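# Place the green block into the blue tray

## Task

Get the green block into the blue tray and leave it there; the robot must stay upright and not end up leaning, and nothing may be knocked or moved outside the work area.

## Robot and tools

ROBOT. A Rainbow Robotics RB-Y1 in a physics simulation: a wheeled base (two drive wheels, two rear casters, no sideways motion), a torso whose leg folds at ankle, knee and hip, a head camera, and two 7-joint arms, each ending in a parallel gripper with a wrist camera in a case that juts out sideways and can strike things. The base is 0.58 m wide, sticks out 0.10 m ahead of the wheel axle and 0.57 m behind it, and sweeps a 0.58 m radius when spinning in place. Each arm is rated for 3 kg.

FRAMES. All positions are metres. Base frame: origin on the floor between the drive wheels, x forward, y left, z up. The printed chest, left_hand and right_hand are in this frame; a hand point sits between the finger pads, 0.03 m back from the tips, fingers along its -z, closing along its x. Printed hand positions can be off, more so at full reach or under load. base_odometry is in the frame the base had at scene start (heading in rad, left positive, -3.142 to 3.142); it counts wheel turns only, so slips and bumps corrupt it.

TOOL move. One action per call. Motion keys:
- base: a single velocity command {"x_m_s", "turn_rad_s", "for_s"}. x_m_s is forward speed in m/s (0.005 to 1.5 either sign, or 0); turn_rad_s is leftward turn rate in rad/s (0.02 to 1.509 either sign, or 0); for_s is how long it is sent, 0.1 to 5 s. Omitted speeds are 0. It is relative motion: travel is roughly speed times for_s, and the base coasts to a stop afterwards (up to about 3 s). Acceleration is 0.4 m/s² (turning 0.5 rad/s²).
- joints: a single dict keyed by joint name giving absolute targets (radians, grippers in metres of pad opening, 0 to 0.1). Main ranges: torso_squat_rad 0 to 1.2 (larger lowers chest), torso_shift_rad -0.3 to 0.6 (hips forward), torso_pitch_rad -0.2 to 1.4 (forward bow), torso_yaw_rad -1.5 to 1.5 (left positive; raise both arms 0.2 rad outward first); shoulder_pitch ±2.356 (negative swings forward/up); left_shoulder_roll 0 to 3.141, right_shoulder_roll -3.141 to 0 (away from body); shoulder_yaw ±2.094; elbow -2.617 to 0.01 (negative bends); forearm_roll ±3.141; wrist_pitch -1.57 to 1.919; hand_roll ±2.705; head_pan_rad ±0.523 (left positive); head_tilt_rad -0.35 to 1.57 (down positive). Torso combos must also satisfy: squat+shift<=1.52; squat-shift+pitch<=1.57; shift+0.5 pitch-0.4 squat<=0.7; shift+0.3 pitch-0.5 squat<=0.39.
- target: an absolute pose for one hand: side ("left"/"right"), x, y, z in metres in the base frame (-3 to 3), and quat_wxyz in the same form the hand lines print. It is turned into joint angles once, so the hand follows an arc; split long moves into short steps. It may be combined only with min_time_s.
- min_time_s (0.1 to 8 s): the shortest duration for arm, head and torso motions.
- contact_limits: gripper current caps in mA, 200 to 672.5 (default 672.5), persisting until changed; lower caps soften grip.
Allowed combos: base and/or joints (optionally with min_time_s or contact_limits); target (optionally with min_time_s); or contact_limits alone. cameras picks head_camera, left_wrist_camera, right_wrist_camera or all. blocking false returns in about 0.5 s while motion continues; a target can't be sent while another move runs. A call with no action just reports state and images.

OTHER TOOLS. wait(seconds 0 to 10, cameras) lets time pass and returns early once running moves settle. stop brakes every running motion. zoom_image(camera, region [x0,y0,x1,y1] in pixels, top-left origin, max 504 each way) enlarges part of the latest image. read_manual gives licence texts only. finished_scene ends the scene permanently; the block must stay in the tray afterwards.

RESULTS. "move" reads done or the worst status. Hand statuses: reached (within 10 mm and 2°), short (with the miss), refused (with the reason, nothing moved). Joint words: done, off_target (stopped away, may still push), not_followed (the arm-collision check withheld it), contact_stop (torso only), time_out, limit_stop_at_<name> (self-collision guard or a built-in limit), torque_fault, limit_stop_at_motor_heat. After a refusal or an unplanned stop, the rest of that reply's move/wait/finished_scene calls are skipped. on_its_own lists things the robot did unasked. lidar_m: 12 distances in 30° sectors, first straight ahead, counter-clockwise, measured at 0.23 m height, "-" for none. motor_effort: wheel motor load in % (peak in brackets); a resting wheel over about 30 suggests pushing on something. Joint torques, external torques and wrist force/torque are noisy and offset, useful only as hints.

GRASPING. To hold the block, command an opening at least 0.005 m narrower than it; the gripper then typically shows off_target, which is fine.

AVOID. Tipping: fast bending or rising with outstretched arms or a load, hard stops while driving, driving fast or with the upper body caught under furniture into edges. Arms hitting or pressing each other (keep about 0.5 rad outward shoulder roll when both reach forward); a gripper closing on the other hand. Contact torques reaching joint limits (10 s torque-fault freeze), overheated motors from long stretched holds, wheels stalled against obstacles. Dropping the block from height, slamming into fixed objects, or pushing anything off the work area.

Each tool is called after "Call:" by a JSON object that holds its "name" and its "arguments".

## Session

Call:
{"name": "move", "arguments": {"joints": {"head_tilt_rad":0.6}, "cameras": ["all"]}}

Scene clock: 0.73 s.
Joint torques (N m): left_arm=[-1.46 0.4 0.43 -0.51 0.01 -0.46 -0.07] | right_arm=[-1.89 -1.05 -1.2 -1.02 0.32 -0.34 -0.11]
External joint torques (N m): left_arm=[-0.24 -0.52 0.36 -0.02 0.01 -0.14 -0.07] | right_arm=[0.61 0.55 -1.1 0.21 0.26 0.23 -0.13]
Wrist force (N): left_arm=[-1.0 1.6 -7.5] | right_arm=[-2.1 0.4 -6.7]
Wrist torque (N m): left_arm=[-0.13 -0.09 0.15] | right_arm=[0.08 -0.11 0.11]
Wrist force, peak (N): left_arm=[-1.1 1.6 -7.7] | right_arm=[-1.8 0.8 -7.5]
move: done
base_odometry: x=+0.000 y=+0.000 heading=+0.000
lidar_m: 2.85 2.66 2.29 2.69 2.70 2.41 2.41 2.22 1.55 1.54 2.31 2.71
base_status: not commanded
joint_positions: torso_squat_rad=+0.350 torso_shift_rad=+0.000 torso_pitch_rad=+0.000 torso_yaw_rad=+0.000 left_shoulder_pitch_rad=+0.040 left_shoulder_roll_rad=+0.025 left_shoulder_yaw_rad=+0.020 left_elbow_rad=-0.202 left_forearm_roll_rad=-0.026 left_wrist_pitch_rad=+0.048 left_hand_roll_rad=+0.039 left_gripper_m=+0.100 right_shoulder_pitch_rad=+0.007 right_shoulder_roll_rad=-0.034 right_shoulder_yaw_rad=-0.032 right_elbow_rad=-0.232 right_forearm_roll_rad=-0.026 right_wrist_pitch_rad=-0.027 right_hand_roll_rad=-0.006 right_gripper_m=+0.099 head_pan_rad=+0.000 head_tilt_rad=+0.600
joint_status: all done
wheel_motors_off: 0
motor_effort: left_wheel=+4(4) right_wheel=-1(1)
chest: x=-0.2280 y=-0.0007 z=+1.2475 quat_wxyz=(+1.000, +0.001, +0.000, +0.000) (m; base frame)
left_hand: x=-0.1693 y=+0.2419 z=+0.5645 quat_wxyz=(+0.998, +0.015, -0.058, +0.022) (m; base frame)
right_hand: x=-0.1145 y=-0.2502 z=+0.5719 quat_wxyz=(+0.991, -0.017, -0.126, -0.031) (m; base frame)
pictures: head_camera, left_wrist_camera, right_wrist_camera
Images, in order (width x height): head_camera 896x504, left_wrist_camera 644x364, right_wrist_camera 644x364.

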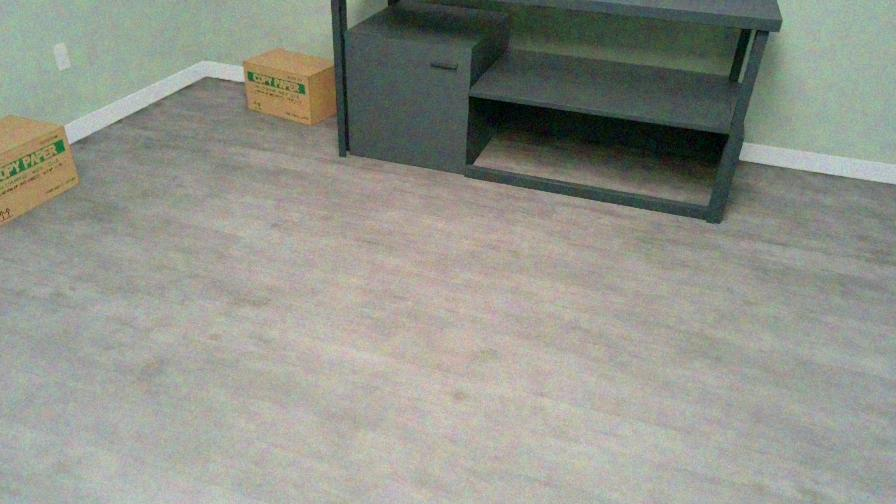

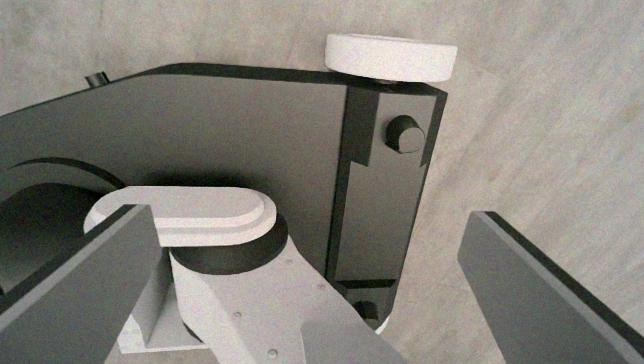

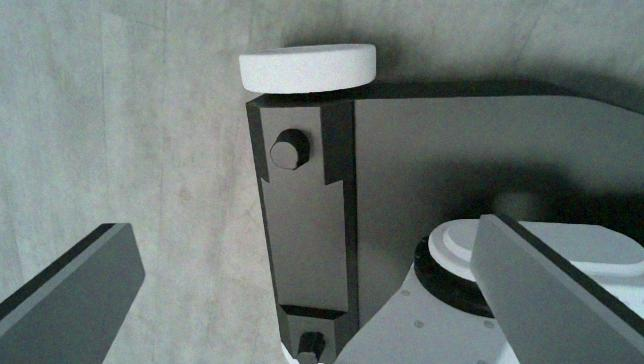

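Call:
{"name": "move", "arguments": {"joints": {"head_tilt_rad":0.25}, "cameras": ["head_camera"]}}

Call:
{"name": "move", "arguments": {"joints": {"head_pan_rad":-0.5}, "cameras": ["head_camera"]}}

Call:
{"name": "move", "arguments": {"joints": {"head_pan_rad":0.5}, "cameras": ["head_camera"]}}

Scene clock: 3.40 s.
Joint torques (N m): left_arm=[-1.17 -0.13 0.69 -0.43 0.12 -0.51 0.12] | right_arm=[-2.45 -1.55 -0.56 -1.01 0.33 -0.49 -0.11]
External joint torques (N m): left_arm=[0.04 -1.06 0.62 0.06 0.12 -0.19 0.13] | right_arm=[0.06 0.05 -0.46 0.22 0.28 0.08 -0.12]
Wrist force (N): left_arm=[-0.9 1.2 -7.5] | right_arm=[-2.7 0.6 -6.1]
Wrist torque (N m): left_arm=[-0.07 -0.09 0.17] | right_arm=[0.09 -0.23 0.06]
Wrist force, peak (N): left_arm=[-0.6 1.6 -8.1] | right_arm=[-2.0 0.6 -7.7]
move: done
base_odometry: x=+0.000 y=+0.000 heading=+0.000
lidar_m: 2.84 2.65 2.29 2.68 2.71 2.40 2.41 2.23 1.54 1.54 2.31 2.72
base_status: not commanded
joint_positions: torso_squat_rad=+0.350 torso_shift_rad=+0.000 torso_pitch_rad=+0.000 torso_yaw_rad=+0.000 left_shoulder_pitch_rad=+0.040 left_shoulder_roll_rad=+0.025 left_shoulder_yaw_rad=+0.020 left_elbow_rad=-0.202 left_forearm_roll_rad=-0.026 left_wrist_pitch_rad=+0.048 left_hand_roll_rad=+0.039 left_gripper_m=+0.100 right_shoulder_pitch_rad=+0.007 right_shoulder_roll_rad=-0.034 right_shoulder_yaw_rad=-0.032 right_elbow_rad=-0.232 right_forearm_roll_rad=-0.026 right_wrist_pitch_rad=-0.027 right_hand_roll_rad=-0.006 right_gripper_m=+0.099 head_pan_rad=+0.000 head_tilt_rad=+0.250
joint_status: all done
wheel_motors_off: 0
motor_effort: left_wheel=+3(4) right_wheel=+0(1)
chest: x=-0.2280 y=-0.0007 z=+1.2475 quat_wxyz=(+1.000, +0.001, +0.000, +0.000) (m; base frame)
left_hand: x=-0.1693 y=+0.2419 z=+0.5645 quat_wxyz=(+0.998, +0.015, -0.058, +0.022) (m; base frame)
right_hand: x=-0.1145 y=-0.2502 z=+0.5719 quat_wxyz=(+0.991, -0.017, -0.126, -0.031) (m; base frame)
pictures: head_camera
Images, in order (width x height): head_camera 896x504.

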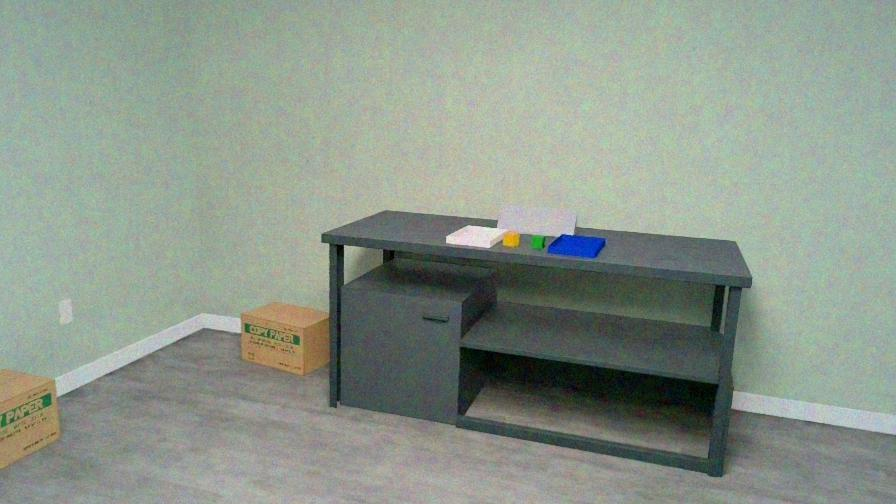

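Scene clock: 4.40 s.
Joint torques (N m): left_arm=[-1.39 0.75 0.49 -0.58 0.18 -0.49 0.09] | right_arm=[-2.17 -1.55 -0.55 -1.14 0.25 -0.28 0.02]
External joint torques (N m): left_arm=[-0.17 -0.18 0.42 -0.09 0.18 -0.16 0.1] | right_arm=[0.34 0.05 -0.45 0.08 0.2 0.29 0]
Wrist force (N): left_arm=[-0.6 1.3 -7.4] | right_arm=[-2.8 0.5 -7.3]
Wrist torque (N m): left_arm=[-0.10 -0.04 0.14] | right_arm=[0.09 -0.24 0.10]
Wrist force, peak (N): left_arm=[-0.6 1.5 -7.9] | right_arm=[-2.8 0.5 -7.3]
move: done
base_odometry: x=+0.000 y=+0.000 heading=+0.000
lidar_m: 2.84 2.66 2.29 2.68 2.72 2.40 2.42 2.23 1.53 1.54 2.31 2.72
base_status: not commanded
joint_positions: torso_squat_rad=+0.350 torso_shift_rad=+0.000 torso_pitch_rad=+0.000 torso_yaw_rad=+0.000 left_shoulder_pitch_rad=+0.040 left_shoulder_roll_rad=+0.025 left_shoulder_yaw_rad=+0.020 left_elbow_rad=-0.202 left_forearm_roll_rad=-0.026 left_wrist_pitch_rad=+0.048 left_hand_roll_rad=+0.039 left_gripper_m=+0.100 right_shoulder_pitch_rad=+0.007 right_shoulder_roll_rad=-0.034 right_shoulder_yaw_rad=-0.032 right_elbow_rad=-0.232 right_forearm_roll_rad=-0.026 right_wrist_pitch_rad=-0.027 right_hand_roll_rad=-0.006 right_gripper_m=+0.099 head_pan_rad=-0.500 head_tilt_rad=+0.250
joint_status: all done
wheel_motors_off: 0
motor_effort: left_wheel=+4(4) right_wheel=-1(1)
chest: x=-0.2280 y=-0.0007 z=+1.2475 quat_wxyz=(+1.000, +0.001, +0.000, +0.000) (m; base frame)
left_hand: x=-0.1693 y=+0.2419 z=+0.5645 quat_wxyz=(+0.998, +0.015, -0.058, +0.022) (m; base frame)
right_hand: x=-0.1145 y=-0.2502 z=+0.5719 quat_wxyz=(+0.991, -0.017, -0.126, -0.031) (m; base frame)
pictures: head_camera
Images, in order (width x height): head_camera 896x504.

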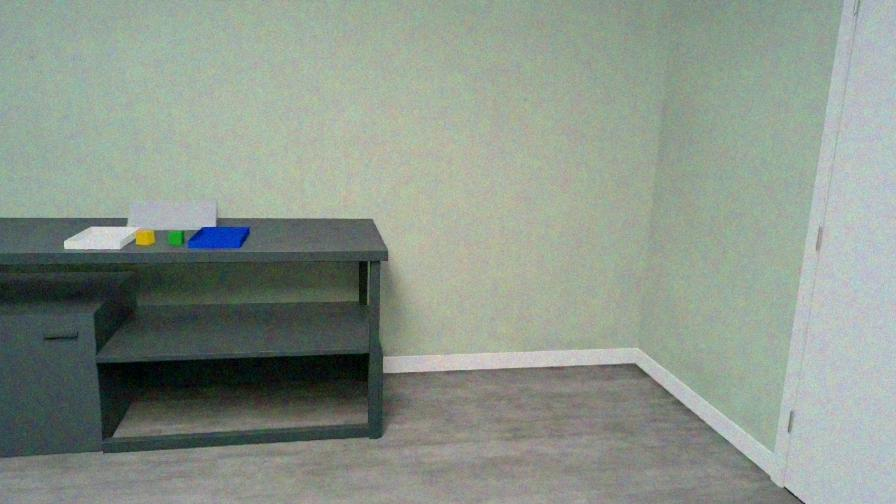

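Scene clock: 5.73 s.
Joint torques (N m): left_arm=[-1.6 0.9 0.63 -0.53 -0.04 -0.54 0.02] | right_arm=[-2.31 -0.87 -0.7 -1.1 0.07 -0.44 0.01]
External joint torques (N m): left_arm=[-0.39 -0.03 0.56 -0.04 -0.04 -0.21 0.02] | right_arm=[0.19 0.73 -0.6 0.12 0.01 0.13 0]
Wrist force (N): left_arm=[-0.7 1.4 -7.7] | right_arm=[-2.2 0.6 -6.7]
Wrist torque (N m): left_arm=[-0.10 -0.06 0.16] | right_arm=[0.07 -0.13 0.08]
Wrist force, peak (N): left_arm=[-1.2 1.4 -8.1] | right_arm=[-3.1 0.7 -7.1]
move: done
base_odometry: x=+0.000 y=+0.000 heading=+0.000
lidar_m: 2.83 2.64 2.29 2.68 2.72 2.40 2.41 2.22 1.54 1.54 2.33 2.72
base_status: not commanded
joint_positions: torso_squat_rad=+0.350 torso_shift_rad=+0.000 torso_pitch_rad=+0.000 torso_yaw_rad=+0.000 left_shoulder_pitch_rad=+0.040 left_shoulder_roll_rad=+0.025 left_shoulder_yaw_rad=+0.020 left_elbow_rad=-0.202 left_forearm_roll_rad=-0.026 left_wrist_pitch_rad=+0.048 left_hand_roll_rad=+0.039 left_gripper_m=+0.100 right_shoulder_pitch_rad=+0.007 right_shoulder_roll_rad=-0.034 right_shoulder_yaw_rad=-0.032 right_elbow_rad=-0.232 right_forearm_roll_rad=-0.026 right_wrist_pitch_rad=-0.027 right_hand_roll_rad=-0.006 right_gripper_m=+0.099 head_pan_rad=+0.500 head_tilt_rad=+0.250
joint_status: all done
wheel_motors_off: 0
motor_effort: left_wheel=+3(4) right_wheel=+0(1)
chest: x=-0.2280 y=-0.0007 z=+1.2475 quat_wxyz=(+1.000, +0.001, +0.000, +0.000) (m; base frame)
left_hand: x=-0.1693 y=+0.2419 z=+0.5645 quat_wxyz=(+0.998, +0.015, -0.058, +0.022) (m; base frame)
right_hand: x=-0.1145 y=-0.2502 z=+0.5719 quat_wxyz=(+0.991, -0.017, -0.126, -0.031) (m; base frame)
pictures: head_camera
Images, in order (width x height): head_camera 896x504.

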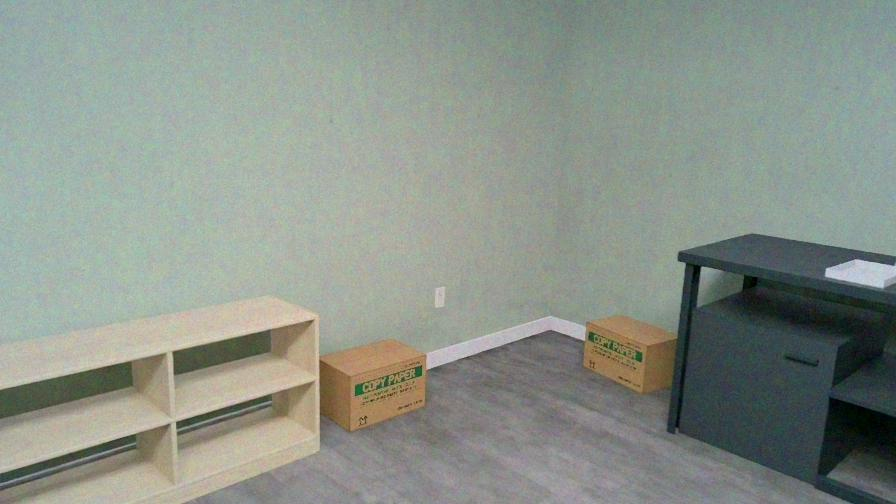

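Call:
{"name": "move", "arguments": {"base": {"x_m_s":0.6,"for_s":3.0}, "joints": {"head_pan_rad":0,"head_tilt_rad":0.6}}}

Call:
{"name": "move", "arguments": {"base": {"turn_rad_s":-0.5,"for_s":0.7}, "cameras": ["head_camera"]}}

Scene clock: 20.93 s.
Joint torques (N m): left_arm=[-1.17 0.58 0.34 -0.46 0.14 -0.52 0.04] | right_arm=[-1.67 -1.15 -0.69 -0.93 0.13 -0.54 -0.14]
External joint torques (N m): left_arm=[0.05 -0.34 0.27 0.03 0.14 -0.2 0.05] | right_arm=[0.85 0.45 -0.59 0.29 0.08 0.03 -0.15]
Wrist force (N): left_arm=[-1.1 1.4 -7.8] | right_arm=[-2.5 0.9 -6.9]
Wrist torque (N m): left_arm=[-0.11 -0.10 0.15] | right_arm=[0.00 -0.13 0.10]
Wrist force, peak (N): left_arm=[-1.0 1.3 -8.1] | right_arm=[-2.4 1.2 -7.4]
move: done
base_odometry: x=+1.800 y=+0.002 heading=+0.001
lidar_m: 1.04 1.23 1.77 1.77 2.33 4.11 4.14 2.47 2.50 2.51 1.32 1.67
base_status: done (sent for 3 of 3 s)
joint_positions: torso_squat_rad=+0.350 torso_shift_rad=+0.000 torso_pitch_rad=+0.000 torso_yaw_rad=+0.000 left_shoulder_pitch_rad=+0.040 left_shoulder_roll_rad=+0.025 left_shoulder_yaw_rad=+0.020 left_elbow_rad=-0.202 left_forearm_roll_rad=-0.026 left_wrist_pitch_rad=+0.048 left_hand_roll_rad=+0.039 left_gripper_m=+0.100 right_shoulder_pitch_rad=+0.007 right_shoulder_roll_rad=-0.034 right_shoulder_yaw_rad=-0.032 right_elbow_rad=-0.232 right_forearm_roll_rad=-0.026 right_wrist_pitch_rad=-0.027 right_hand_roll_rad=-0.006 right_gripper_m=+0.099 head_pan_rad=+0.000 head_tilt_rad=+0.600
joint_status: all done
wheel_motors_off: 0
motor_effort: left_wheel=+15(49) right_wheel=-11(23)
chest: x=-0.2279 y=-0.0007 z=+1.2475 quat_wxyz=(+1.000, +0.001, +0.000, +0.000) (m; base frame)
left_hand: x=-0.1692 y=+0.2419 z=+0.5645 quat_wxyz=(+0.998, +0.015, -0.058, +0.022) (m; base frame)
right_hand: x=-0.1144 y=-0.2502 z=+0.5719 quat_wxyz=(+0.991, -0.017, -0.126, -0.031) (m; base frame)
pictures: none

Scene clock: 22.70 s.
Joint torques (N m): left_arm=[-0.52 0.15 0.06 -0.37 0.05 -0.7 0.09] | right_arm=[-1.71 -0.86 -0.74 -0.82 0.11 -0.33 -0.1]
External joint torques (N m): left_arm=[0.7 -0.76 -0.01 0.12 0.05 -0.38 0.09] | right_arm=[0.8 0.75 -0.63 0.41 0.06 0.24 -0.11]
Wrist force (N): left_arm=[-1.0 1.5 -7.8] | right_arm=[-2.4 1.1 -6.4]
Wrist torque (N m): left_arm=[-0.11 -0.11 0.15] | right_arm=[0.02 -0.18 0.09]
Wrist force, peak (N): left_arm=[-0.7 1.8 -8.0] | right_arm=[-1.7 0.7 -7.5]
move: done
base_odometry: x=+1.800 y=+0.002 heading=-0.243
lidar_m: 1.03 1.07 2.07 1.76 1.97 3.25 4.12 3.37 2.47 2.50 1.32 1.37
base_status: done (sent for 0.7 of 0.7 s)
joint_positions: torso_squat_rad=+0.350 torso_shift_rad=+0.000 torso_pitch_rad=+0.000 torso_yaw_rad=+0.000 left_shoulder_pitch_rad=+0.040 left_shoulder_roll_rad=+0.025 left_shoulder_yaw_rad=+0.020 left_elbow_rad=-0.202 left_forearm_roll_rad=-0.026 left_wrist_pitch_rad=+0.048 left_hand_roll_rad=+0.039 left_gripper_m=+0.100 right_shoulder_pitch_rad=+0.007 right_shoulder_roll_rad=-0.034 right_shoulder_yaw_rad=-0.032 right_elbow_rad=-0.232 right_forearm_roll_rad=-0.026 right_wrist_pitch_rad=-0.027 right_hand_roll_rad=-0.006 right_gripper_m=+0.099 head_pan_rad=+0.000 head_tilt_rad=+0.600
joint_status: not commanded
wheel_motors_off: 0
motor_effort: left_wheel=-2(36) right_wheel=-8(32)
chest: x=-0.2279 y=-0.0007 z=+1.2475 quat_wxyz=(+1.000, +0.000, +0.000, +0.000) (m; base frame)
left_hand: x=-0.1692 y=+0.2419 z=+0.5645 quat_wxyz=(+0.998, +0.015, -0.058, +0.022) (m; base frame)
right_hand: x=-0.1144 y=-0.2502 z=+0.5719 quat_wxyz=(+0.991, -0.017, -0.126, -0.031) (m; base frame)
pictures: head_camera
Images, in order (width x height): head_camera 896x504.

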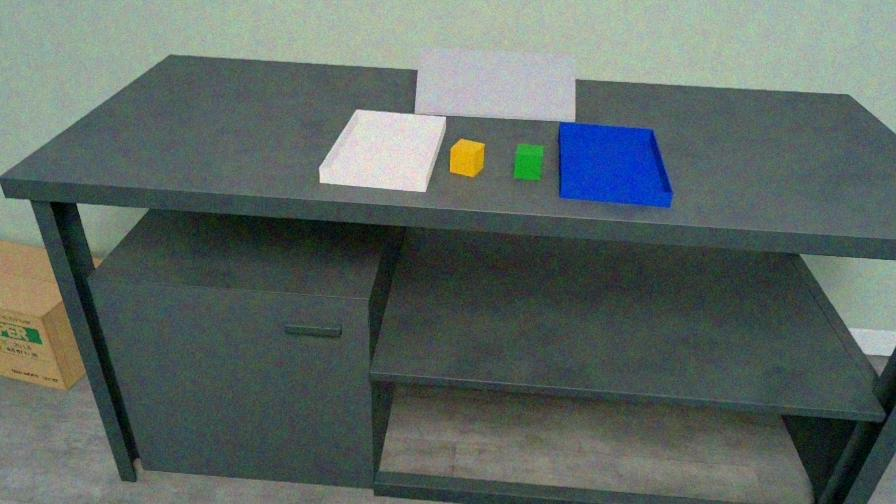

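Call:
{"name": "move", "arguments": {"base": {"turn_rad_s":-0.25,"for_s":0.5}, "joints": {"torso_pitch_rad":0.6,"torso_shift_rad":0.15,"head_tilt_rad":0.5}, "min_time_s": 1.8}}

Call:
{"name": "move", "arguments": {"target": {"side":"right","x":0.2,"y":-0.3,"z":1.05,"quat_wxyz":[1,0,0,0]}}}

Call:
{"name": "move", "arguments": {"base": {"x_m_s":0.35,"for_s":2.1}, "cameras": ["all"]}}

Scene clock: 32.43 s.
Joint torques (N m): left_arm=[15.79 0.33 0.5 5.14 0.13 0.56 0.08] | right_arm=[15.32 -0.36 -1.03 5.17 -0.07 0.76 -0.14]
External joint torques (N m): left_arm=[1.7 -0.63 0.33 -0.36 0.13 -0.24 0.06] | right_arm=[0.98 1 -0.62 0.04 0.04 0.12 -0.12]
Wrist force (N): left_arm=[2.9 0.9 -7.0] | right_arm=[2.0 1.6 -6.4]
Wrist torque (N m): left_arm=[-0.06 0.14 0.13] | right_arm=[0.02 0.12 0.06]
Wrist force, peak (N): left_arm=[-1.3 1.3 -8.1] | right_arm=[-2.7 1.2 -7.5]
move: done
base_odometry: x=+1.800 y=+0.002 heading=-0.368
lidar_m: 1.09 1.04 1.72 1.76 1.98 2.34 4.12 3.81 2.46 2.51 2.57 1.32
base_status: done (sent for 0.5 of 0.5 s)
joint_positions: torso_squat_rad=+0.350 torso_shift_rad=+0.150 torso_pitch_rad=+0.600 torso_yaw_rad=+0.000 left_shoulder_pitch_rad=+0.040 left_shoulder_roll_rad=+0.025 left_shoulder_yaw_rad=+0.020 left_elbow_rad=-0.202 left_forearm_roll_rad=-0.026 left_wrist_pitch_rad=+0.048 left_hand_roll_rad=+0.039 left_gripper_m=+0.100 right_shoulder_pitch_rad=+0.007 right_shoulder_roll_rad=-0.034 right_shoulder_yaw_rad=-0.032 right_elbow_rad=-0.232 right_forearm_roll_rad=-0.026 right_wrist_pitch_rad=-0.027 right_hand_roll_rad=-0.006 right_gripper_m=+0.099 head_pan_rad=+0.000 head_tilt_rad=+0.500
joint_status: all done
wheel_motors_off: 0
motor_effort: left_wheel=+13(22) right_wheel=+1(19)
chest: x=+0.0450 y=-0.0007 z=+1.1861 quat_wxyz=(+0.955, +0.000, +0.295, +0.000) (m; base frame)
left_hand: x=-0.2922 y=+0.2419 z=+0.5892 quat_wxyz=(+0.971, +0.020, +0.239, +0.017) (m; base frame)
right_hand: x=-0.2427 y=-0.2502 z=+0.5644 quat_wxyz=(+0.984, -0.025, +0.172, -0.024) (m; base frame)
pictures: none

Scene clock: 34.63 s.
Joint torques (N m): left_arm=[15.56 0.54 0.82 5.1 0.07 0.54 0.01] | right_arm=[-2.95 11.19 -3.61 3.35 -0.15 -0.19 0.16]
External joint torques (N m): left_arm=[1.46 -0.41 0.64 -0.4 0.08 -0.26 -0.02] | right_arm=[-0.16 1.47 -1.22 0.6 0.16 0.25 0.16]
Wrist force (N): left_arm=[2.9 1.4 -7.1] | right_arm=[0.1 -0.9 -6.8]
Wrist torque (N m): left_arm=[-0.13 0.14 0.14] | right_arm=[0.17 -0.02 0.13]
Wrist force, peak (N): left_arm=[2.7 1.2 -7.5] | right_arm=[-2.8 5.2 -7.7]
move: short
base_odometry: x=+1.800 y=+0.002 heading=-0.367
lidar_m: 1.08 1.04 1.72 1.77 1.97 2.33 4.12 3.81 2.47 2.51 2.59 1.33
base_status: not commanded
joint_positions: torso_squat_rad=+0.350 torso_shift_rad=+0.150 torso_pitch_rad=+0.600 torso_yaw_rad=+0.000 left_shoulder_pitch_rad=+0.040 left_shoulder_roll_rad=+0.025 left_shoulder_yaw_rad=+0.020 left_elbow_rad=-0.202 left_forearm_roll_rad=-0.026 left_wrist_pitch_rad=+0.048 left_hand_roll_rad=+0.039 left_gripper_m=+0.100 right_shoulder_pitch_rad=+2.338 right_shoulder_roll_rad=-1.036 right_shoulder_yaw_rad=-2.094 right_elbow_rad=-2.617 right_forearm_roll_rad=+0.363 right_wrist_pitch_rad=-0.576 right_hand_roll_rad=-2.705 right_gripper_m=+0.099 head_pan_rad=+0.000 head_tilt_rad=+0.500
joint_status: all done
wheel_motors_off: 0
motor_effort: left_wheel=+16(17) right_wheel=-3(6)
chest: x=+0.0450 y=-0.0006 z=+1.1861 quat_wxyz=(+0.955, +0.000, +0.295, +0.000) (m; base frame)
left_hand: x=-0.2923 y=+0.2419 z=+0.5892 quat_wxyz=(+0.971, +0.020, +0.239, +0.017) (m; base frame)
right_hand: x=+0.2002 y=-0.3006 z=+1.0501 quat_wxyz=(+0.988, +0.148, +0.048, +0.007) (m; base frame)
right_hand_status: short (checked arc, as near as the solve gets, planned for 1.8 s): 1 mm and 17.9 deg off. The place is met; only the turn is off.
pictures: none

Scene clock: 38.07 s.
Joint torques (N m): left_arm=[15.08 0.39 -0.14 5.26 0.03 0.64 0.18] | right_arm=[-3 10.78 -3.7 2.96 -0.17 -0.35 0.19]
External joint torques (N m): left_arm=[0.98 -0.57 -0.32 -0.25 0.04 -0.17 0.15] | right_arm=[-0.21 1.07 -1.3 0.22 0.14 0.09 0.19]
Wrist force (N): left_arm=[2.7 1.4 -6.8] | right_arm=[0.3 -0.9 -6.0]
Wrist torque (N m): left_arm=[-0.12 0.12 0.12] | right_arm=[0.18 -0.01 0.13]
Wrist force, peak (N): left_arm=[2.9 1.1 -7.4] | right_arm=[0.0 -1.1 -7.4]
move: done
base_odometry: x=+2.486 y=-0.263 heading=-0.368
lidar_m: 0.93 0.39 0.39 0.88 1.87 2.45 4.85 3.07 2.60 2.48 0.88 0.98
base_status: done (sent for 2.1 of 2.1 s)
joint_positions: torso_squat_rad=+0.350 torso_shift_rad=+0.150 torso_pitch_rad=+0.600 torso_yaw_rad=+0.000 left_shoulder_pitch_rad=+0.040 left_shoulder_roll_rad=+0.025 left_shoulder_yaw_rad=+0.020 left_elbow_rad=-0.202 left_forearm_roll_rad=-0.026 left_wrist_pitch_rad=+0.048 left_hand_roll_rad=+0.039 left_gripper_m=+0.100 right_shoulder_pitch_rad=+2.338 right_shoulder_roll_rad=-1.036 right_shoulder_yaw_rad=-2.094 right_elbow_rad=-2.617 right_forearm_roll_rad=+0.363 right_wrist_pitch_rad=-0.576 right_hand_roll_rad=-2.705 right_gripper_m=+0.099 head_pan_rad=+0.000 head_tilt_rad=+0.500
joint_status: not commanded
wheel_motors_off: 0
motor_effort: left_wheel=-2(36) right_wheel=+2(24)
chest: x=+0.0450 y=-0.0006 z=+1.1861 quat_wxyz=(+0.955, +0.000, +0.296, +0.000) (m; base frame)
left_hand: x=-0.2923 y=+0.2419 z=+0.5892 quat_wxyz=(+0.971, +0.020, +0.239, +0.017) (m; base frame)
right_hand: x=+0.2003 y=-0.3007 z=+1.0501 quat_wxyz=(+0.988, +0.148, +0.048, +0.007) (m; base frame)
pictures: head_camera, left_wrist_camera, right_wrist_camera
Images, in order (width x height): head_camera 896x504, left_wrist_camera 644x364, right_wrist_camera 644x364.

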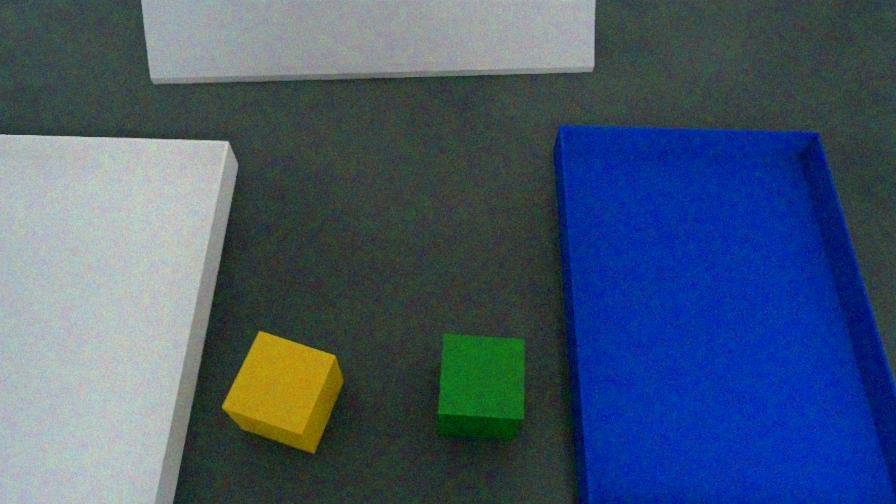

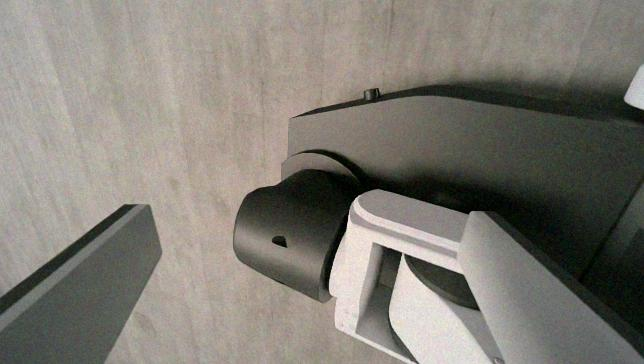

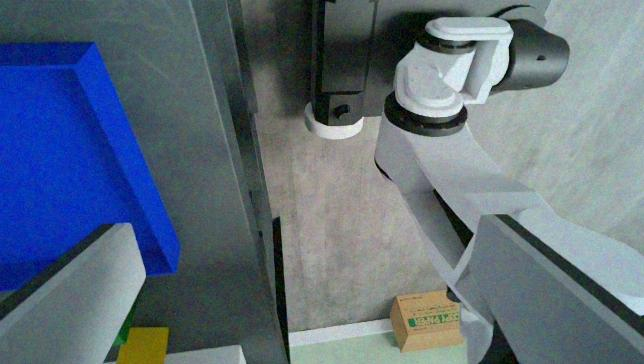

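Call:
{"name": "move", "arguments": {"joints": {"right_shoulder_pitch_rad":-0.4,"right_shoulder_roll_rad":-0.5,"right_shoulder_yaw_rad":0,"right_elbow_rad":-2.5,"right_forearm_roll_rad":0,"right_hand_roll_rad":0,"right_wrist_pitch_rad":0}, "cameras": ["head_camera"]}}

Call:
{"name": "move", "arguments": {"joints": {"right_shoulder_pitch_rad":-0.8,"right_elbow_rad":-2.1,"right_wrist_pitch_rad":1.9}, "cameras": ["head_camera"]}}

Scene clock: 46.20 s.
Joint torques (N m): left_arm=[15.28 0.02 0.08 5.13 -0.03 0.51 0.06] | right_arm=[-5.61 -4.45 -4.14 -8 0.15 -1.25 -0.43]
External joint torques (N m): left_arm=[1.18 -0.94 -0.09 -0.37 -0.03 -0.29 0.04] | right_arm=[0.46 0.81 -0.16 0.38 -0.01 0.15 -0.47]
Wrist force (N): left_arm=[2.8 1.5 -7.5] | right_arm=[-4.8 3.2 2.5]
Wrist torque (N m): left_arm=[-0.12 0.13 0.12] | right_arm=[-0.21 -0.29 0.04]
Wrist force, peak (N): left_arm=[3.3 1.2 -7.3] | right_arm=[-4.8 0.5 -6.0]
move: done
base_odometry: x=+2.486 y=-0.263 heading=-0.368
lidar_m: 0.93 0.38 0.39 0.89 1.85 2.45 4.85 3.07 2.61 2.48 0.88 0.98
base_status: not commanded
joint_positions: torso_squat_rad=+0.350 torso_shift_rad=+0.150 torso_pitch_rad=+0.600 torso_yaw_rad=+0.000 left_shoulder_pitch_rad=+0.040 left_shoulder_roll_rad=+0.025 left_shoulder_yaw_rad=+0.020 left_elbow_rad=-0.202 left_forearm_roll_rad=-0.026 left_wrist_pitch_rad=+0.048 left_hand_roll_rad=+0.039 left_gripper_m=+0.100 right_shoulder_pitch_rad=-0.400 right_shoulder_roll_rad=-0.500 right_shoulder_yaw_rad=+0.000 right_elbow_rad=-2.500 right_forearm_roll_rad=+0.000 right_wrist_pitch_rad=+0.000 right_hand_roll_rad=+0.000 right_gripper_m=+0.099 head_pan_rad=+0.000 head_tilt_rad=+0.500
joint_status: all done
wheel_motors_off: 0
motor_effort: left_wheel=-2(4) right_wheel=+2(4)
chest: x=+0.0449 y=-0.0007 z=+1.1861 quat_wxyz=(+0.955, +0.000, +0.295, +0.000) (m; base frame)
left_hand: x=-0.2923 y=+0.2419 z=+0.5892 quat_wxyz=(+0.971, +0.020, +0.239, +0.017) (m; base frame)
right_hand: x=+0.4386 y=-0.1315 z=+1.2605 quat_wxyz=(+0.391, +0.015, -0.888, +0.242) (m; base frame)
pictures: head_camera
Images, in order (width x height): head_camera 896x504.

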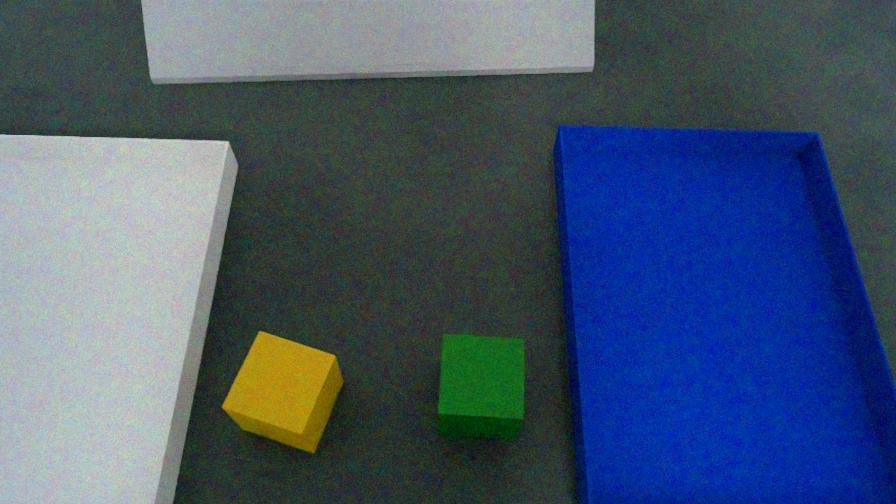

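Scene clock: 47.77 s.
Joint torques (N m): left_arm=[15.72 0.48 0.83 5.36 0.01 0.6 0.06] | right_arm=[-12.78 -7.48 -4.53 -7.6 1.08 -0.68 -0.46]
External joint torques (N m): left_arm=[1.61 -0.48 0.65 -0.15 0.02 -0.21 0.04] | right_arm=[-0.07 0.59 -0.2 0.01 0.08 0.05 -0.48]
Wrist force (N): left_arm=[2.9 1.2 -6.7] | right_arm=[-3.0 3.1 -6.2]
Wrist torque (N m): left_arm=[-0.08 0.13 0.12] | right_arm=[-0.09 -0.19 0.08]
Wrist force, peak (N): left_arm=[3.2 1.2 -7.3] | right_arm=[-5.8 3.7 -5.2]
move: done
base_odometry: x=+2.486 y=-0.263 heading=-0.368
lidar_m: 0.92 0.39 0.39 0.90 1.86 2.43 4.85 3.07 2.61 2.48 0.88 0.99
base_status: not commanded
joint_positions: torso_squat_rad=+0.350 torso_shift_rad=+0.150 torso_pitch_rad=+0.600 torso_yaw_rad=+0.000 left_shoulder_pitch_rad=+0.040 left_shoulder_roll_rad=+0.025 left_shoulder_yaw_rad=+0.020 left_elbow_rad=-0.202 left_forearm_roll_rad=-0.026 left_wrist_pitch_rad=+0.048 left_hand_roll_rad=+0.039 left_gripper_m=+0.100 right_shoulder_pitch_rad=-0.800 right_shoulder_roll_rad=-0.500 right_shoulder_yaw_rad=+0.000 right_elbow_rad=-2.100 right_forearm_roll_rad=+0.000 right_wrist_pitch_rad=+1.900 right_hand_roll_rad=+0.000 right_gripper_m=+0.099 head_pan_rad=+0.000 head_tilt_rad=+0.500
joint_status: all done
wheel_motors_off: 0
motor_effort: left_wheel=-3(3) right_wheel=+2(3)
chest: x=+0.0449 y=-0.0007 z=+1.1861 quat_wxyz=(+0.955, +0.000, +0.295, +0.000) (m; base frame)
left_hand: x=-0.2923 y=+0.2419 z=+0.5892 quat_wxyz=(+0.971, +0.020, +0.239, +0.017) (m; base frame)
right_hand: x=+0.4891 y=-0.2943 z=+0.9467 quat_wxyz=(+0.952, -0.195, -0.203, +0.124) (m; base frame)
pictures: head_camera
Images, in order (width x height): head_camera 896x504.

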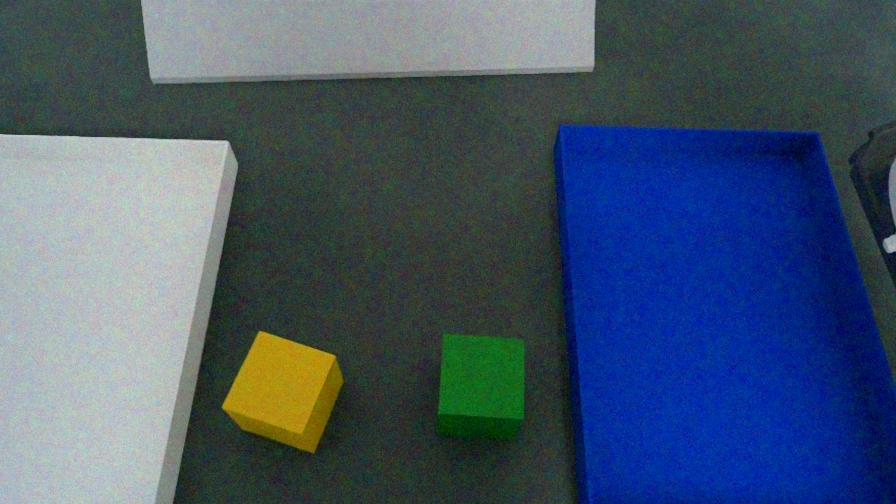

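Call:
{"name": "move", "arguments": {"target": {"side":"right","x":0.406,"y":-0.024,"z":0.93,"quat_wxyz":[1,0,0,0]}, "cameras": ["head_camera","right_wrist_camera"]}}

Scene clock: 53.77 s.
Joint torques (N m): left_arm=[15.53 0.2 0.63 5.05 0.05 0.66 0.1] | right_arm=[-19.36 -4.1 -6.98 -5.26 0.73 0.02 -0.08]
External joint torques (N m): left_arm=[1.43 -0.76 0.45 -0.46 0.05 -0.15 0.07] | right_arm=[-0.38 -0.82 1.06 0.14 0.52 0.02 -0.08]
Wrist force (N): left_arm=[2.8 1.4 -7.0] | right_arm=[-0.4 0.8 -7.0]
Wrist torque (N m): left_arm=[-0.11 0.13 0.12] | right_arm=[0.06 -0.02 0.13]
Wrist force, peak (N): left_arm=[3.0 1.7 -7.6] | right_arm=[-2.6 3.6 -7.1]
move: done
base_odometry: x=+2.486 y=-0.263 heading=-0.368
lidar_m: 0.92 0.38 0.38 0.89 1.87 2.44 4.85 3.08 2.61 2.48 0.88 0.99
base_status: not commanded
joint_positions: torso_squat_rad=+0.350 torso_shift_rad=+0.150 torso_pitch_rad=+0.600 torso_yaw_rad=+0.000 left_shoulder_pitch_rad=+0.040 left_shoulder_roll_rad=+0.025 left_shoulder_yaw_rad=+0.020 left_elbow_rad=-0.202 left_forearm_roll_rad=-0.026 left_wrist_pitch_rad=+0.048 left_hand_roll_rad=+0.039 left_gripper_m=+0.100 right_shoulder_pitch_rad=-1.421 right_shoulder_roll_rad=-0.533 right_shoulder_yaw_rad=+0.761 right_elbow_rad=-1.785 right_forearm_roll_rad=-0.942 right_wrist_pitch_rad=+1.919 right_hand_roll_rad=-1.290 right_gripper_m=+0.099 head_pan_rad=+0.000 head_tilt_rad=+0.500
joint_status: all done
wheel_motors_off: 0
motor_effort: left_wheel=-2(4) right_wheel=+2(3)
chest: x=+0.0449 y=-0.0007 z=+1.1861 quat_wxyz=(+0.955, +0.000, +0.295, +0.000) (m; base frame)
left_hand: x=-0.2923 y=+0.2419 z=+0.5892 quat_wxyz=(+0.971, +0.020, +0.239, +0.017) (m; base frame)
right_hand: x=+0.4061 y=-0.0241 z=+0.9304 quat_wxyz=(+1.000, +0.001, -0.001, +0.000) (m; base frame)
right_hand_status: reached (checked arc, planned for 1.0 s): 0 mm and 0.2 deg off.
pictures: head_camera, right_wrist_camera
Images, in order (width x height): head_camera 896x504, right_wrist_camera 644x364.

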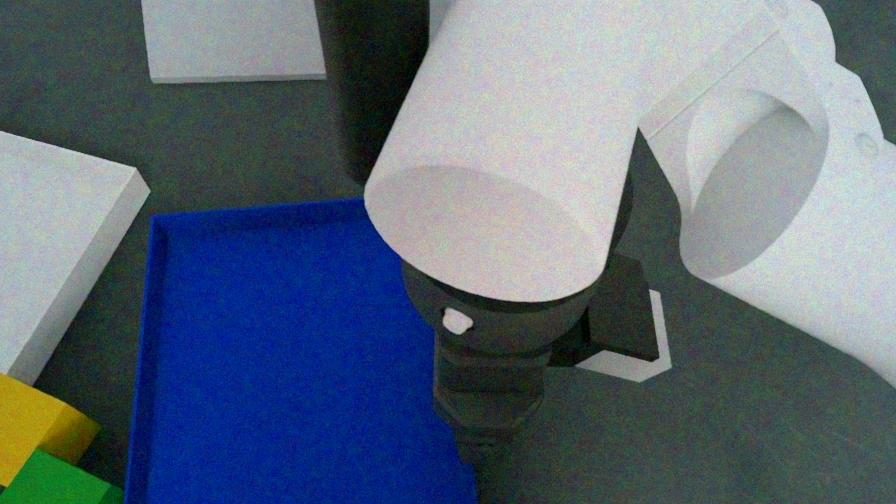

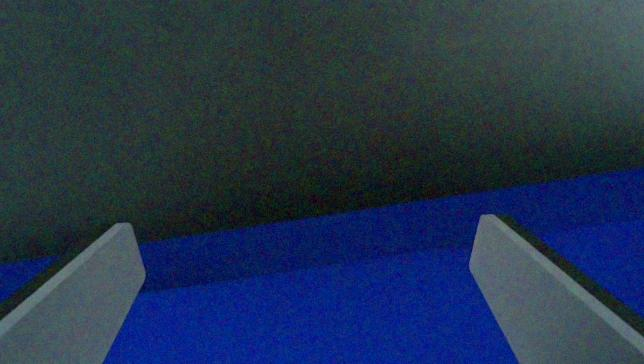

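Call:
{"name": "move", "arguments": {"target": {"side":"right","x":0.406,"y":-0.06,"z":0.99,"quat_wxyz":[1,0,0,0]}}}

Call:
{"name": "move", "arguments": {"target": {"side":"right","x":0.406,"y":-0.3,"z":1.02,"quat_wxyz":[1,0,0,0]}, "cameras": ["head_camera","right_wrist_camera"]}}

Scene clock: 57.83 s.
Joint torques (N m): left_arm=[15.59 0.14 0.41 5.09 0.08 0.5 0.1] | right_arm=[-19.5 -4.99 -7.8 -3.2 0.59 0.15 -0.11]
External joint torques (N m): left_arm=[1.49 -0.82 0.23 -0.42 0.08 -0.3 0.08] | right_arm=[-0.32 0.59 1.45 0.16 0.38 0.15 -0.11]
Wrist force (N): left_arm=[2.5 1.2 -7.2] | right_arm=[-0.6 0.7 -6.9]
Wrist torque (N m): left_arm=[-0.09 0.09 0.11] | right_arm=[0.08 -0.04 0.11]
Wrist force, peak (N): left_arm=[2.9 1.4 -7.5] | right_arm=[-0.4 0.6 -8.4]
move: done
base_odometry: x=+2.486 y=-0.263 heading=-0.368
lidar_m: 0.93 0.39 0.38 0.90 1.86 2.45 4.86 3.08 2.60 2.48 0.87 0.98
base_status: not commanded
joint_positions: torso_squat_rad=+0.350 torso_shift_rad=+0.150 torso_pitch_rad=+0.600 torso_yaw_rad=+0.000 left_shoulder_pitch_rad=+0.040 left_shoulder_roll_rad=+0.025 left_shoulder_yaw_rad=+0.020 left_elbow_rad=-0.202 left_forearm_roll_rad=-0.026 left_wrist_pitch_rad=+0.048 left_hand_roll_rad=+0.039 left_gripper_m=+0.100 right_shoulder_pitch_rad=-1.563 right_shoulder_roll_rad=-0.746 right_shoulder_yaw_rad=+0.780 right_elbow_rad=-1.922 right_forearm_roll_rad=-1.223 right_wrist_pitch_rad=+1.919 right_hand_roll_rad=-1.395 right_gripper_m=+0.099 head_pan_rad=+0.000 head_tilt_rad=+0.500
joint_status: all done
wheel_motors_off: 0
motor_effort: left_wheel=-2(4) right_wheel=+2(2)
chest: x=+0.0449 y=-0.0007 z=+1.1861 quat_wxyz=(+0.955, +0.000, +0.295, +0.000) (m; base frame)
left_hand: x=-0.2923 y=+0.2419 z=+0.5892 quat_wxyz=(+0.971, +0.020, +0.239, +0.017) (m; base frame)
right_hand: x=+0.4061 y=-0.0600 z=+0.9902 quat_wxyz=(+1.000, +0.000, +0.000, +0.000) (m; base frame)
right_hand_status: reached (checked arc, planned for 0.5 s): 0 mm and 0.0 deg off.
pictures: none

Scene clock: 59.27 s.
Joint torques (N m): left_arm=[15.23 0.38 0.54 5.14 0.15 0.67 0.02] | right_arm=[-11.15 -14.17 -11.1 -0.3 0.54 0.29 -0.33]
External joint torques (N m): left_arm=[1.13 -0.59 0.36 -0.36 0.15 -0.14 -0.01] | right_arm=[0.73 0.77 -0.85 -0.34 0.29 0.3 -0.33]
Wrist force (N): left_arm=[2.7 1.5 -6.9] | right_arm=[-0.4 0.7 -7.5]
Wrist torque (N m): left_arm=[-0.13 0.12 0.13] | right_arm=[0.03 -0.06 0.05]
Wrist force, peak (N): left_arm=[2.8 1.3 -7.6] | right_arm=[0.9 0.8 -8.1]
move: done
base_odometry: x=+2.486 y=-0.263 heading=-0.368
lidar_m: 0.93 0.39 0.39 0.89 1.87 2.46 4.85 3.08 2.62 2.47 0.87 0.99
base_status: not commanded
joint_positions: torso_squat_rad=+0.350 torso_shift_rad=+0.150 torso_pitch_rad=+0.600 torso_yaw_rad=+0.000 left_shoulder_pitch_rad=+0.040 left_shoulder_roll_rad=+0.025 left_shoulder_yaw_rad=+0.020 left_elbow_rad=-0.202 left_forearm_roll_rad=-0.026 left_wrist_pitch_rad=+0.048 left_hand_roll_rad=+0.039 left_gripper_m=+0.100 right_shoulder_pitch_rad=-1.112 right_shoulder_roll_rad=-1.611 right_shoulder_yaw_rad=+0.474 right_elbow_rad=-2.068 right_forearm_roll_rad=-1.574 right_wrist_pitch_rad=+1.556 right_hand_roll_rad=-0.842 right_gripper_m=+0.099 head_pan_rad=+0.000 head_tilt_rad=+0.500
joint_status: all done
wheel_motors_off: 0
motor_effort: left_wheel=-3(4) right_wheel=+2(2)
chest: x=+0.0449 y=-0.0007 z=+1.1861 quat_wxyz=(+0.955, +0.000, +0.295, +0.000) (m; base frame)
left_hand: x=-0.2923 y=+0.2419 z=+0.5892 quat_wxyz=(+0.971, +0.020, +0.239, +0.017) (m; base frame)
right_hand: x=+0.4061 y=-0.3000 z=+1.0201 quat_wxyz=(+1.000, +0.000, +0.000, +0.000) (m; base frame)
right_hand_status: reached (checked arc, planned for 1.1 s): 0 mm and 0.0 deg off.
pictures: head_camera, right_wrist_camera
Images, in order (width x height): head_camera 896x504, right_wrist_camera 644x364.

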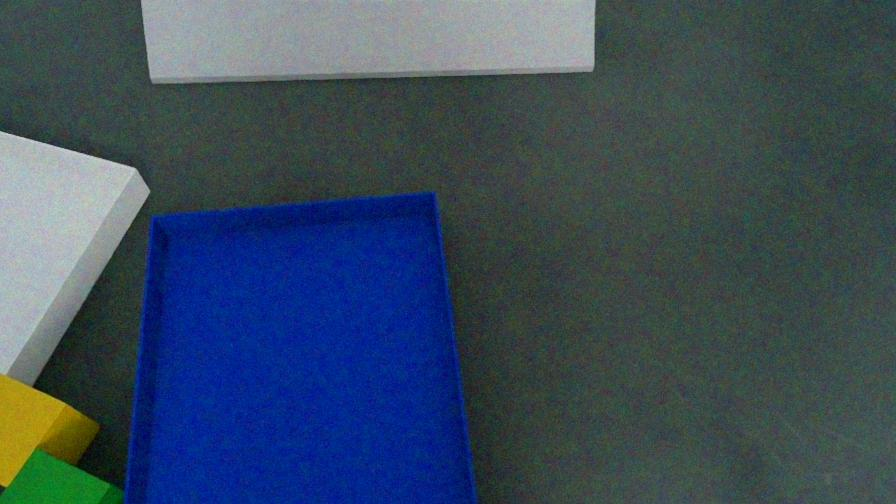

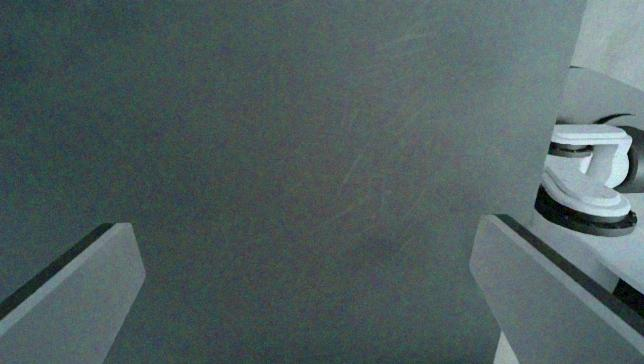

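Blocks are now to the left. Look there.

Call:
{"name": "move", "arguments": {"joints": {"head_pan_rad":0.5,"head_tilt_rad":0.6}, "cameras": ["head_camera"]}}

Call:
{"name": "move", "arguments": {"joints": {"head_pan_rad":0.0,"head_tilt_rad":0.75}, "cameras": ["head_camera"]}}

Scene clock: 61.60 s.
Joint torques (N m): left_arm=[15.33 0.38 0.74 5.15 0.06 0.69 0.04] | right_arm=[-11.29 -14.49 -11.09 -0.14 0.39 0.16 -0.3]
External joint torques (N m): left_arm=[1.23 -0.58 0.57 -0.36 0.06 -0.12 0.01] | right_arm=[0.59 0.45 -0.84 -0.19 0.15 0.17 -0.3]
Wrist force (N): left_arm=[2.7 1.1 -7.0] | right_arm=[0.0 0.5 -6.6]
Wrist torque (N m): left_arm=[-0.07 0.11 0.12] | right_arm=[0.06 0.03 0.06]
Wrist force, peak (N): left_arm=[2.6 1.1 -7.8] | right_arm=[-0.7 1.2 -7.6]
move: done
base_odometry: x=+2.486 y=-0.263 heading=-0.368
lidar_m: 0.93 0.38 0.39 0.89 1.86 2.44 4.85 3.06 2.61 2.48 0.88 0.99
base_status: not commanded
joint_positions: torso_squat_rad=+0.350 torso_shift_rad=+0.150 torso_pitch_rad=+0.600 torso_yaw_rad=+0.000 left_shoulder_pitch_rad=+0.040 left_shoulder_roll_rad=+0.025 left_shoulder_yaw_rad=+0.020 left_elbow_rad=-0.202 left_forearm_roll_rad=-0.026 left_wrist_pitch_rad=+0.048 left_hand_roll_rad=+0.039 left_gripper_m=+0.100 right_shoulder_pitch_rad=-1.112 right_shoulder_roll_rad=-1.611 right_shoulder_yaw_rad=+0.474 right_elbow_rad=-2.068 right_forearm_roll_rad=-1.574 right_wrist_pitch_rad=+1.556 right_hand_roll_rad=-0.842 right_gripper_m=+0.099 head_pan_rad=+0.500 head_tilt_rad=+0.600
joint_status: all done
wheel_motors_off: 0
motor_effort: left_wheel=-3(4) right_wheel=+2(2)
chest: x=+0.0449 y=-0.0007 z=+1.1861 quat_wxyz=(+0.955, +0.000, +0.295, +0.000) (m; base frame)
left_hand: x=-0.2923 y=+0.2419 z=+0.5892 quat_wxyz=(+0.971, +0.020, +0.239, +0.017) (m; base frame)
right_hand: x=+0.4061 y=-0.3000 z=+1.0201 quat_wxyz=(+1.000, +0.000, +0.000, +0.000) (m; base frame)
pictures: head_camera
Images, in order (width x height): head_camera 896x504.

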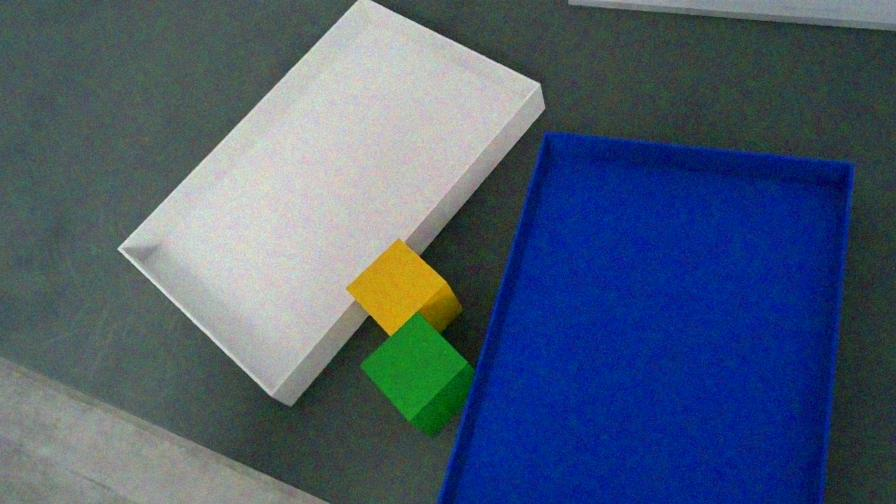

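Scene clock: 62.60 s.
Joint torques (N m): left_arm=[15.27 0.22 0.62 5.02 0.13 0.63 0.03] | right_arm=[-11.01 -14.59 -11.42 -0.18 0.42 0.24 -0.31]
External joint torques (N m): left_arm=[1.17 -0.74 0.44 -0.48 0.14 -0.18 0] | right_arm=[0.87 0.35 -1.17 -0.23 0.17 0.26 -0.31]
Wrist force (N): left_arm=[2.7 1.0 -7.3] | right_arm=[-1.3 0.8 -6.3]
Wrist torque (N m): left_arm=[-0.07 0.12 0.13] | right_arm=[0.06 -0.15 0.04]
Wrist force, peak (N): left_arm=[2.9 1.4 -7.4] | right_arm=[-0.7 -0.1 -7.7]
move: done
base_odometry: x=+2.486 y=-0.263 heading=-0.368
lidar_m: 0.93 0.39 0.39 0.89 1.85 2.44 4.85 3.07 2.62 2.47 0.87 0.99
base_status: not commanded
joint_positions: torso_squat_rad=+0.350 torso_shift_rad=+0.150 torso_pitch_rad=+0.600 torso_yaw_rad=+0.000 left_shoulder_pitch_rad=+0.040 left_shoulder_roll_rad=+0.025 left_shoulder_yaw_rad=+0.020 left_elbow_rad=-0.202 left_forearm_roll_rad=-0.026 left_wrist_pitch_rad=+0.048 left_hand_roll_rad=+0.039 left_gripper_m=+0.100 right_shoulder_pitch_rad=-1.112 right_shoulder_roll_rad=-1.611 right_shoulder_yaw_rad=+0.474 right_elbow_rad=-2.068 right_forearm_roll_rad=-1.574 right_wrist_pitch_rad=+1.556 right_hand_roll_rad=-0.842 right_gripper_m=+0.099 head_pan_rad=+0.000 head_tilt_rad=+0.750
joint_status: all done
wheel_motors_off: 0
motor_effort: left_wheel=-3(3) right_wheel=+2(3)
chest: x=+0.0449 y=-0.0007 z=+1.1861 quat_wxyz=(+0.955, +0.000, +0.295, +0.000) (m; base frame)
left_hand: x=-0.2923 y=+0.2419 z=+0.5892 quat_wxyz=(+0.971, +0.020, +0.239, +0.017) (m; base frame)
right_hand: x=+0.4061 y=-0.3000 z=+1.0201 quat_wxyz=(+1.000, +0.000, +0.000, +0.000) (m; base frame)
pictures: head_camera
Images, in order (width x height): head_camera 896x504.

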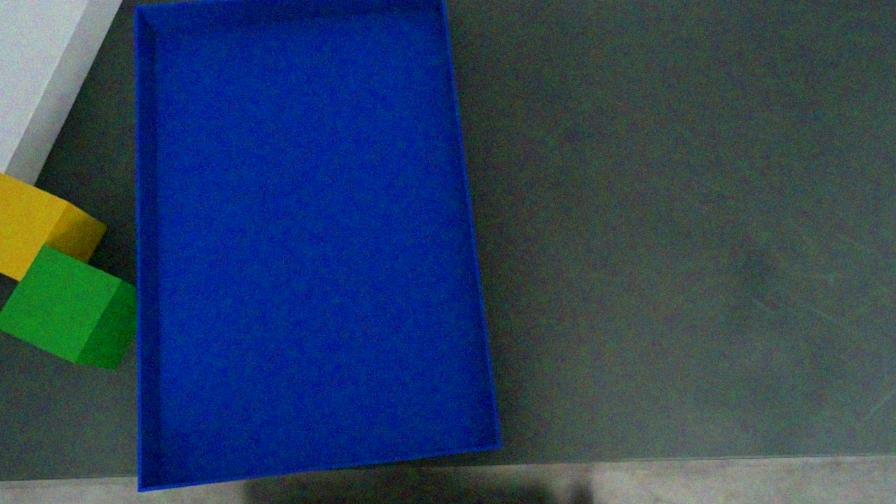

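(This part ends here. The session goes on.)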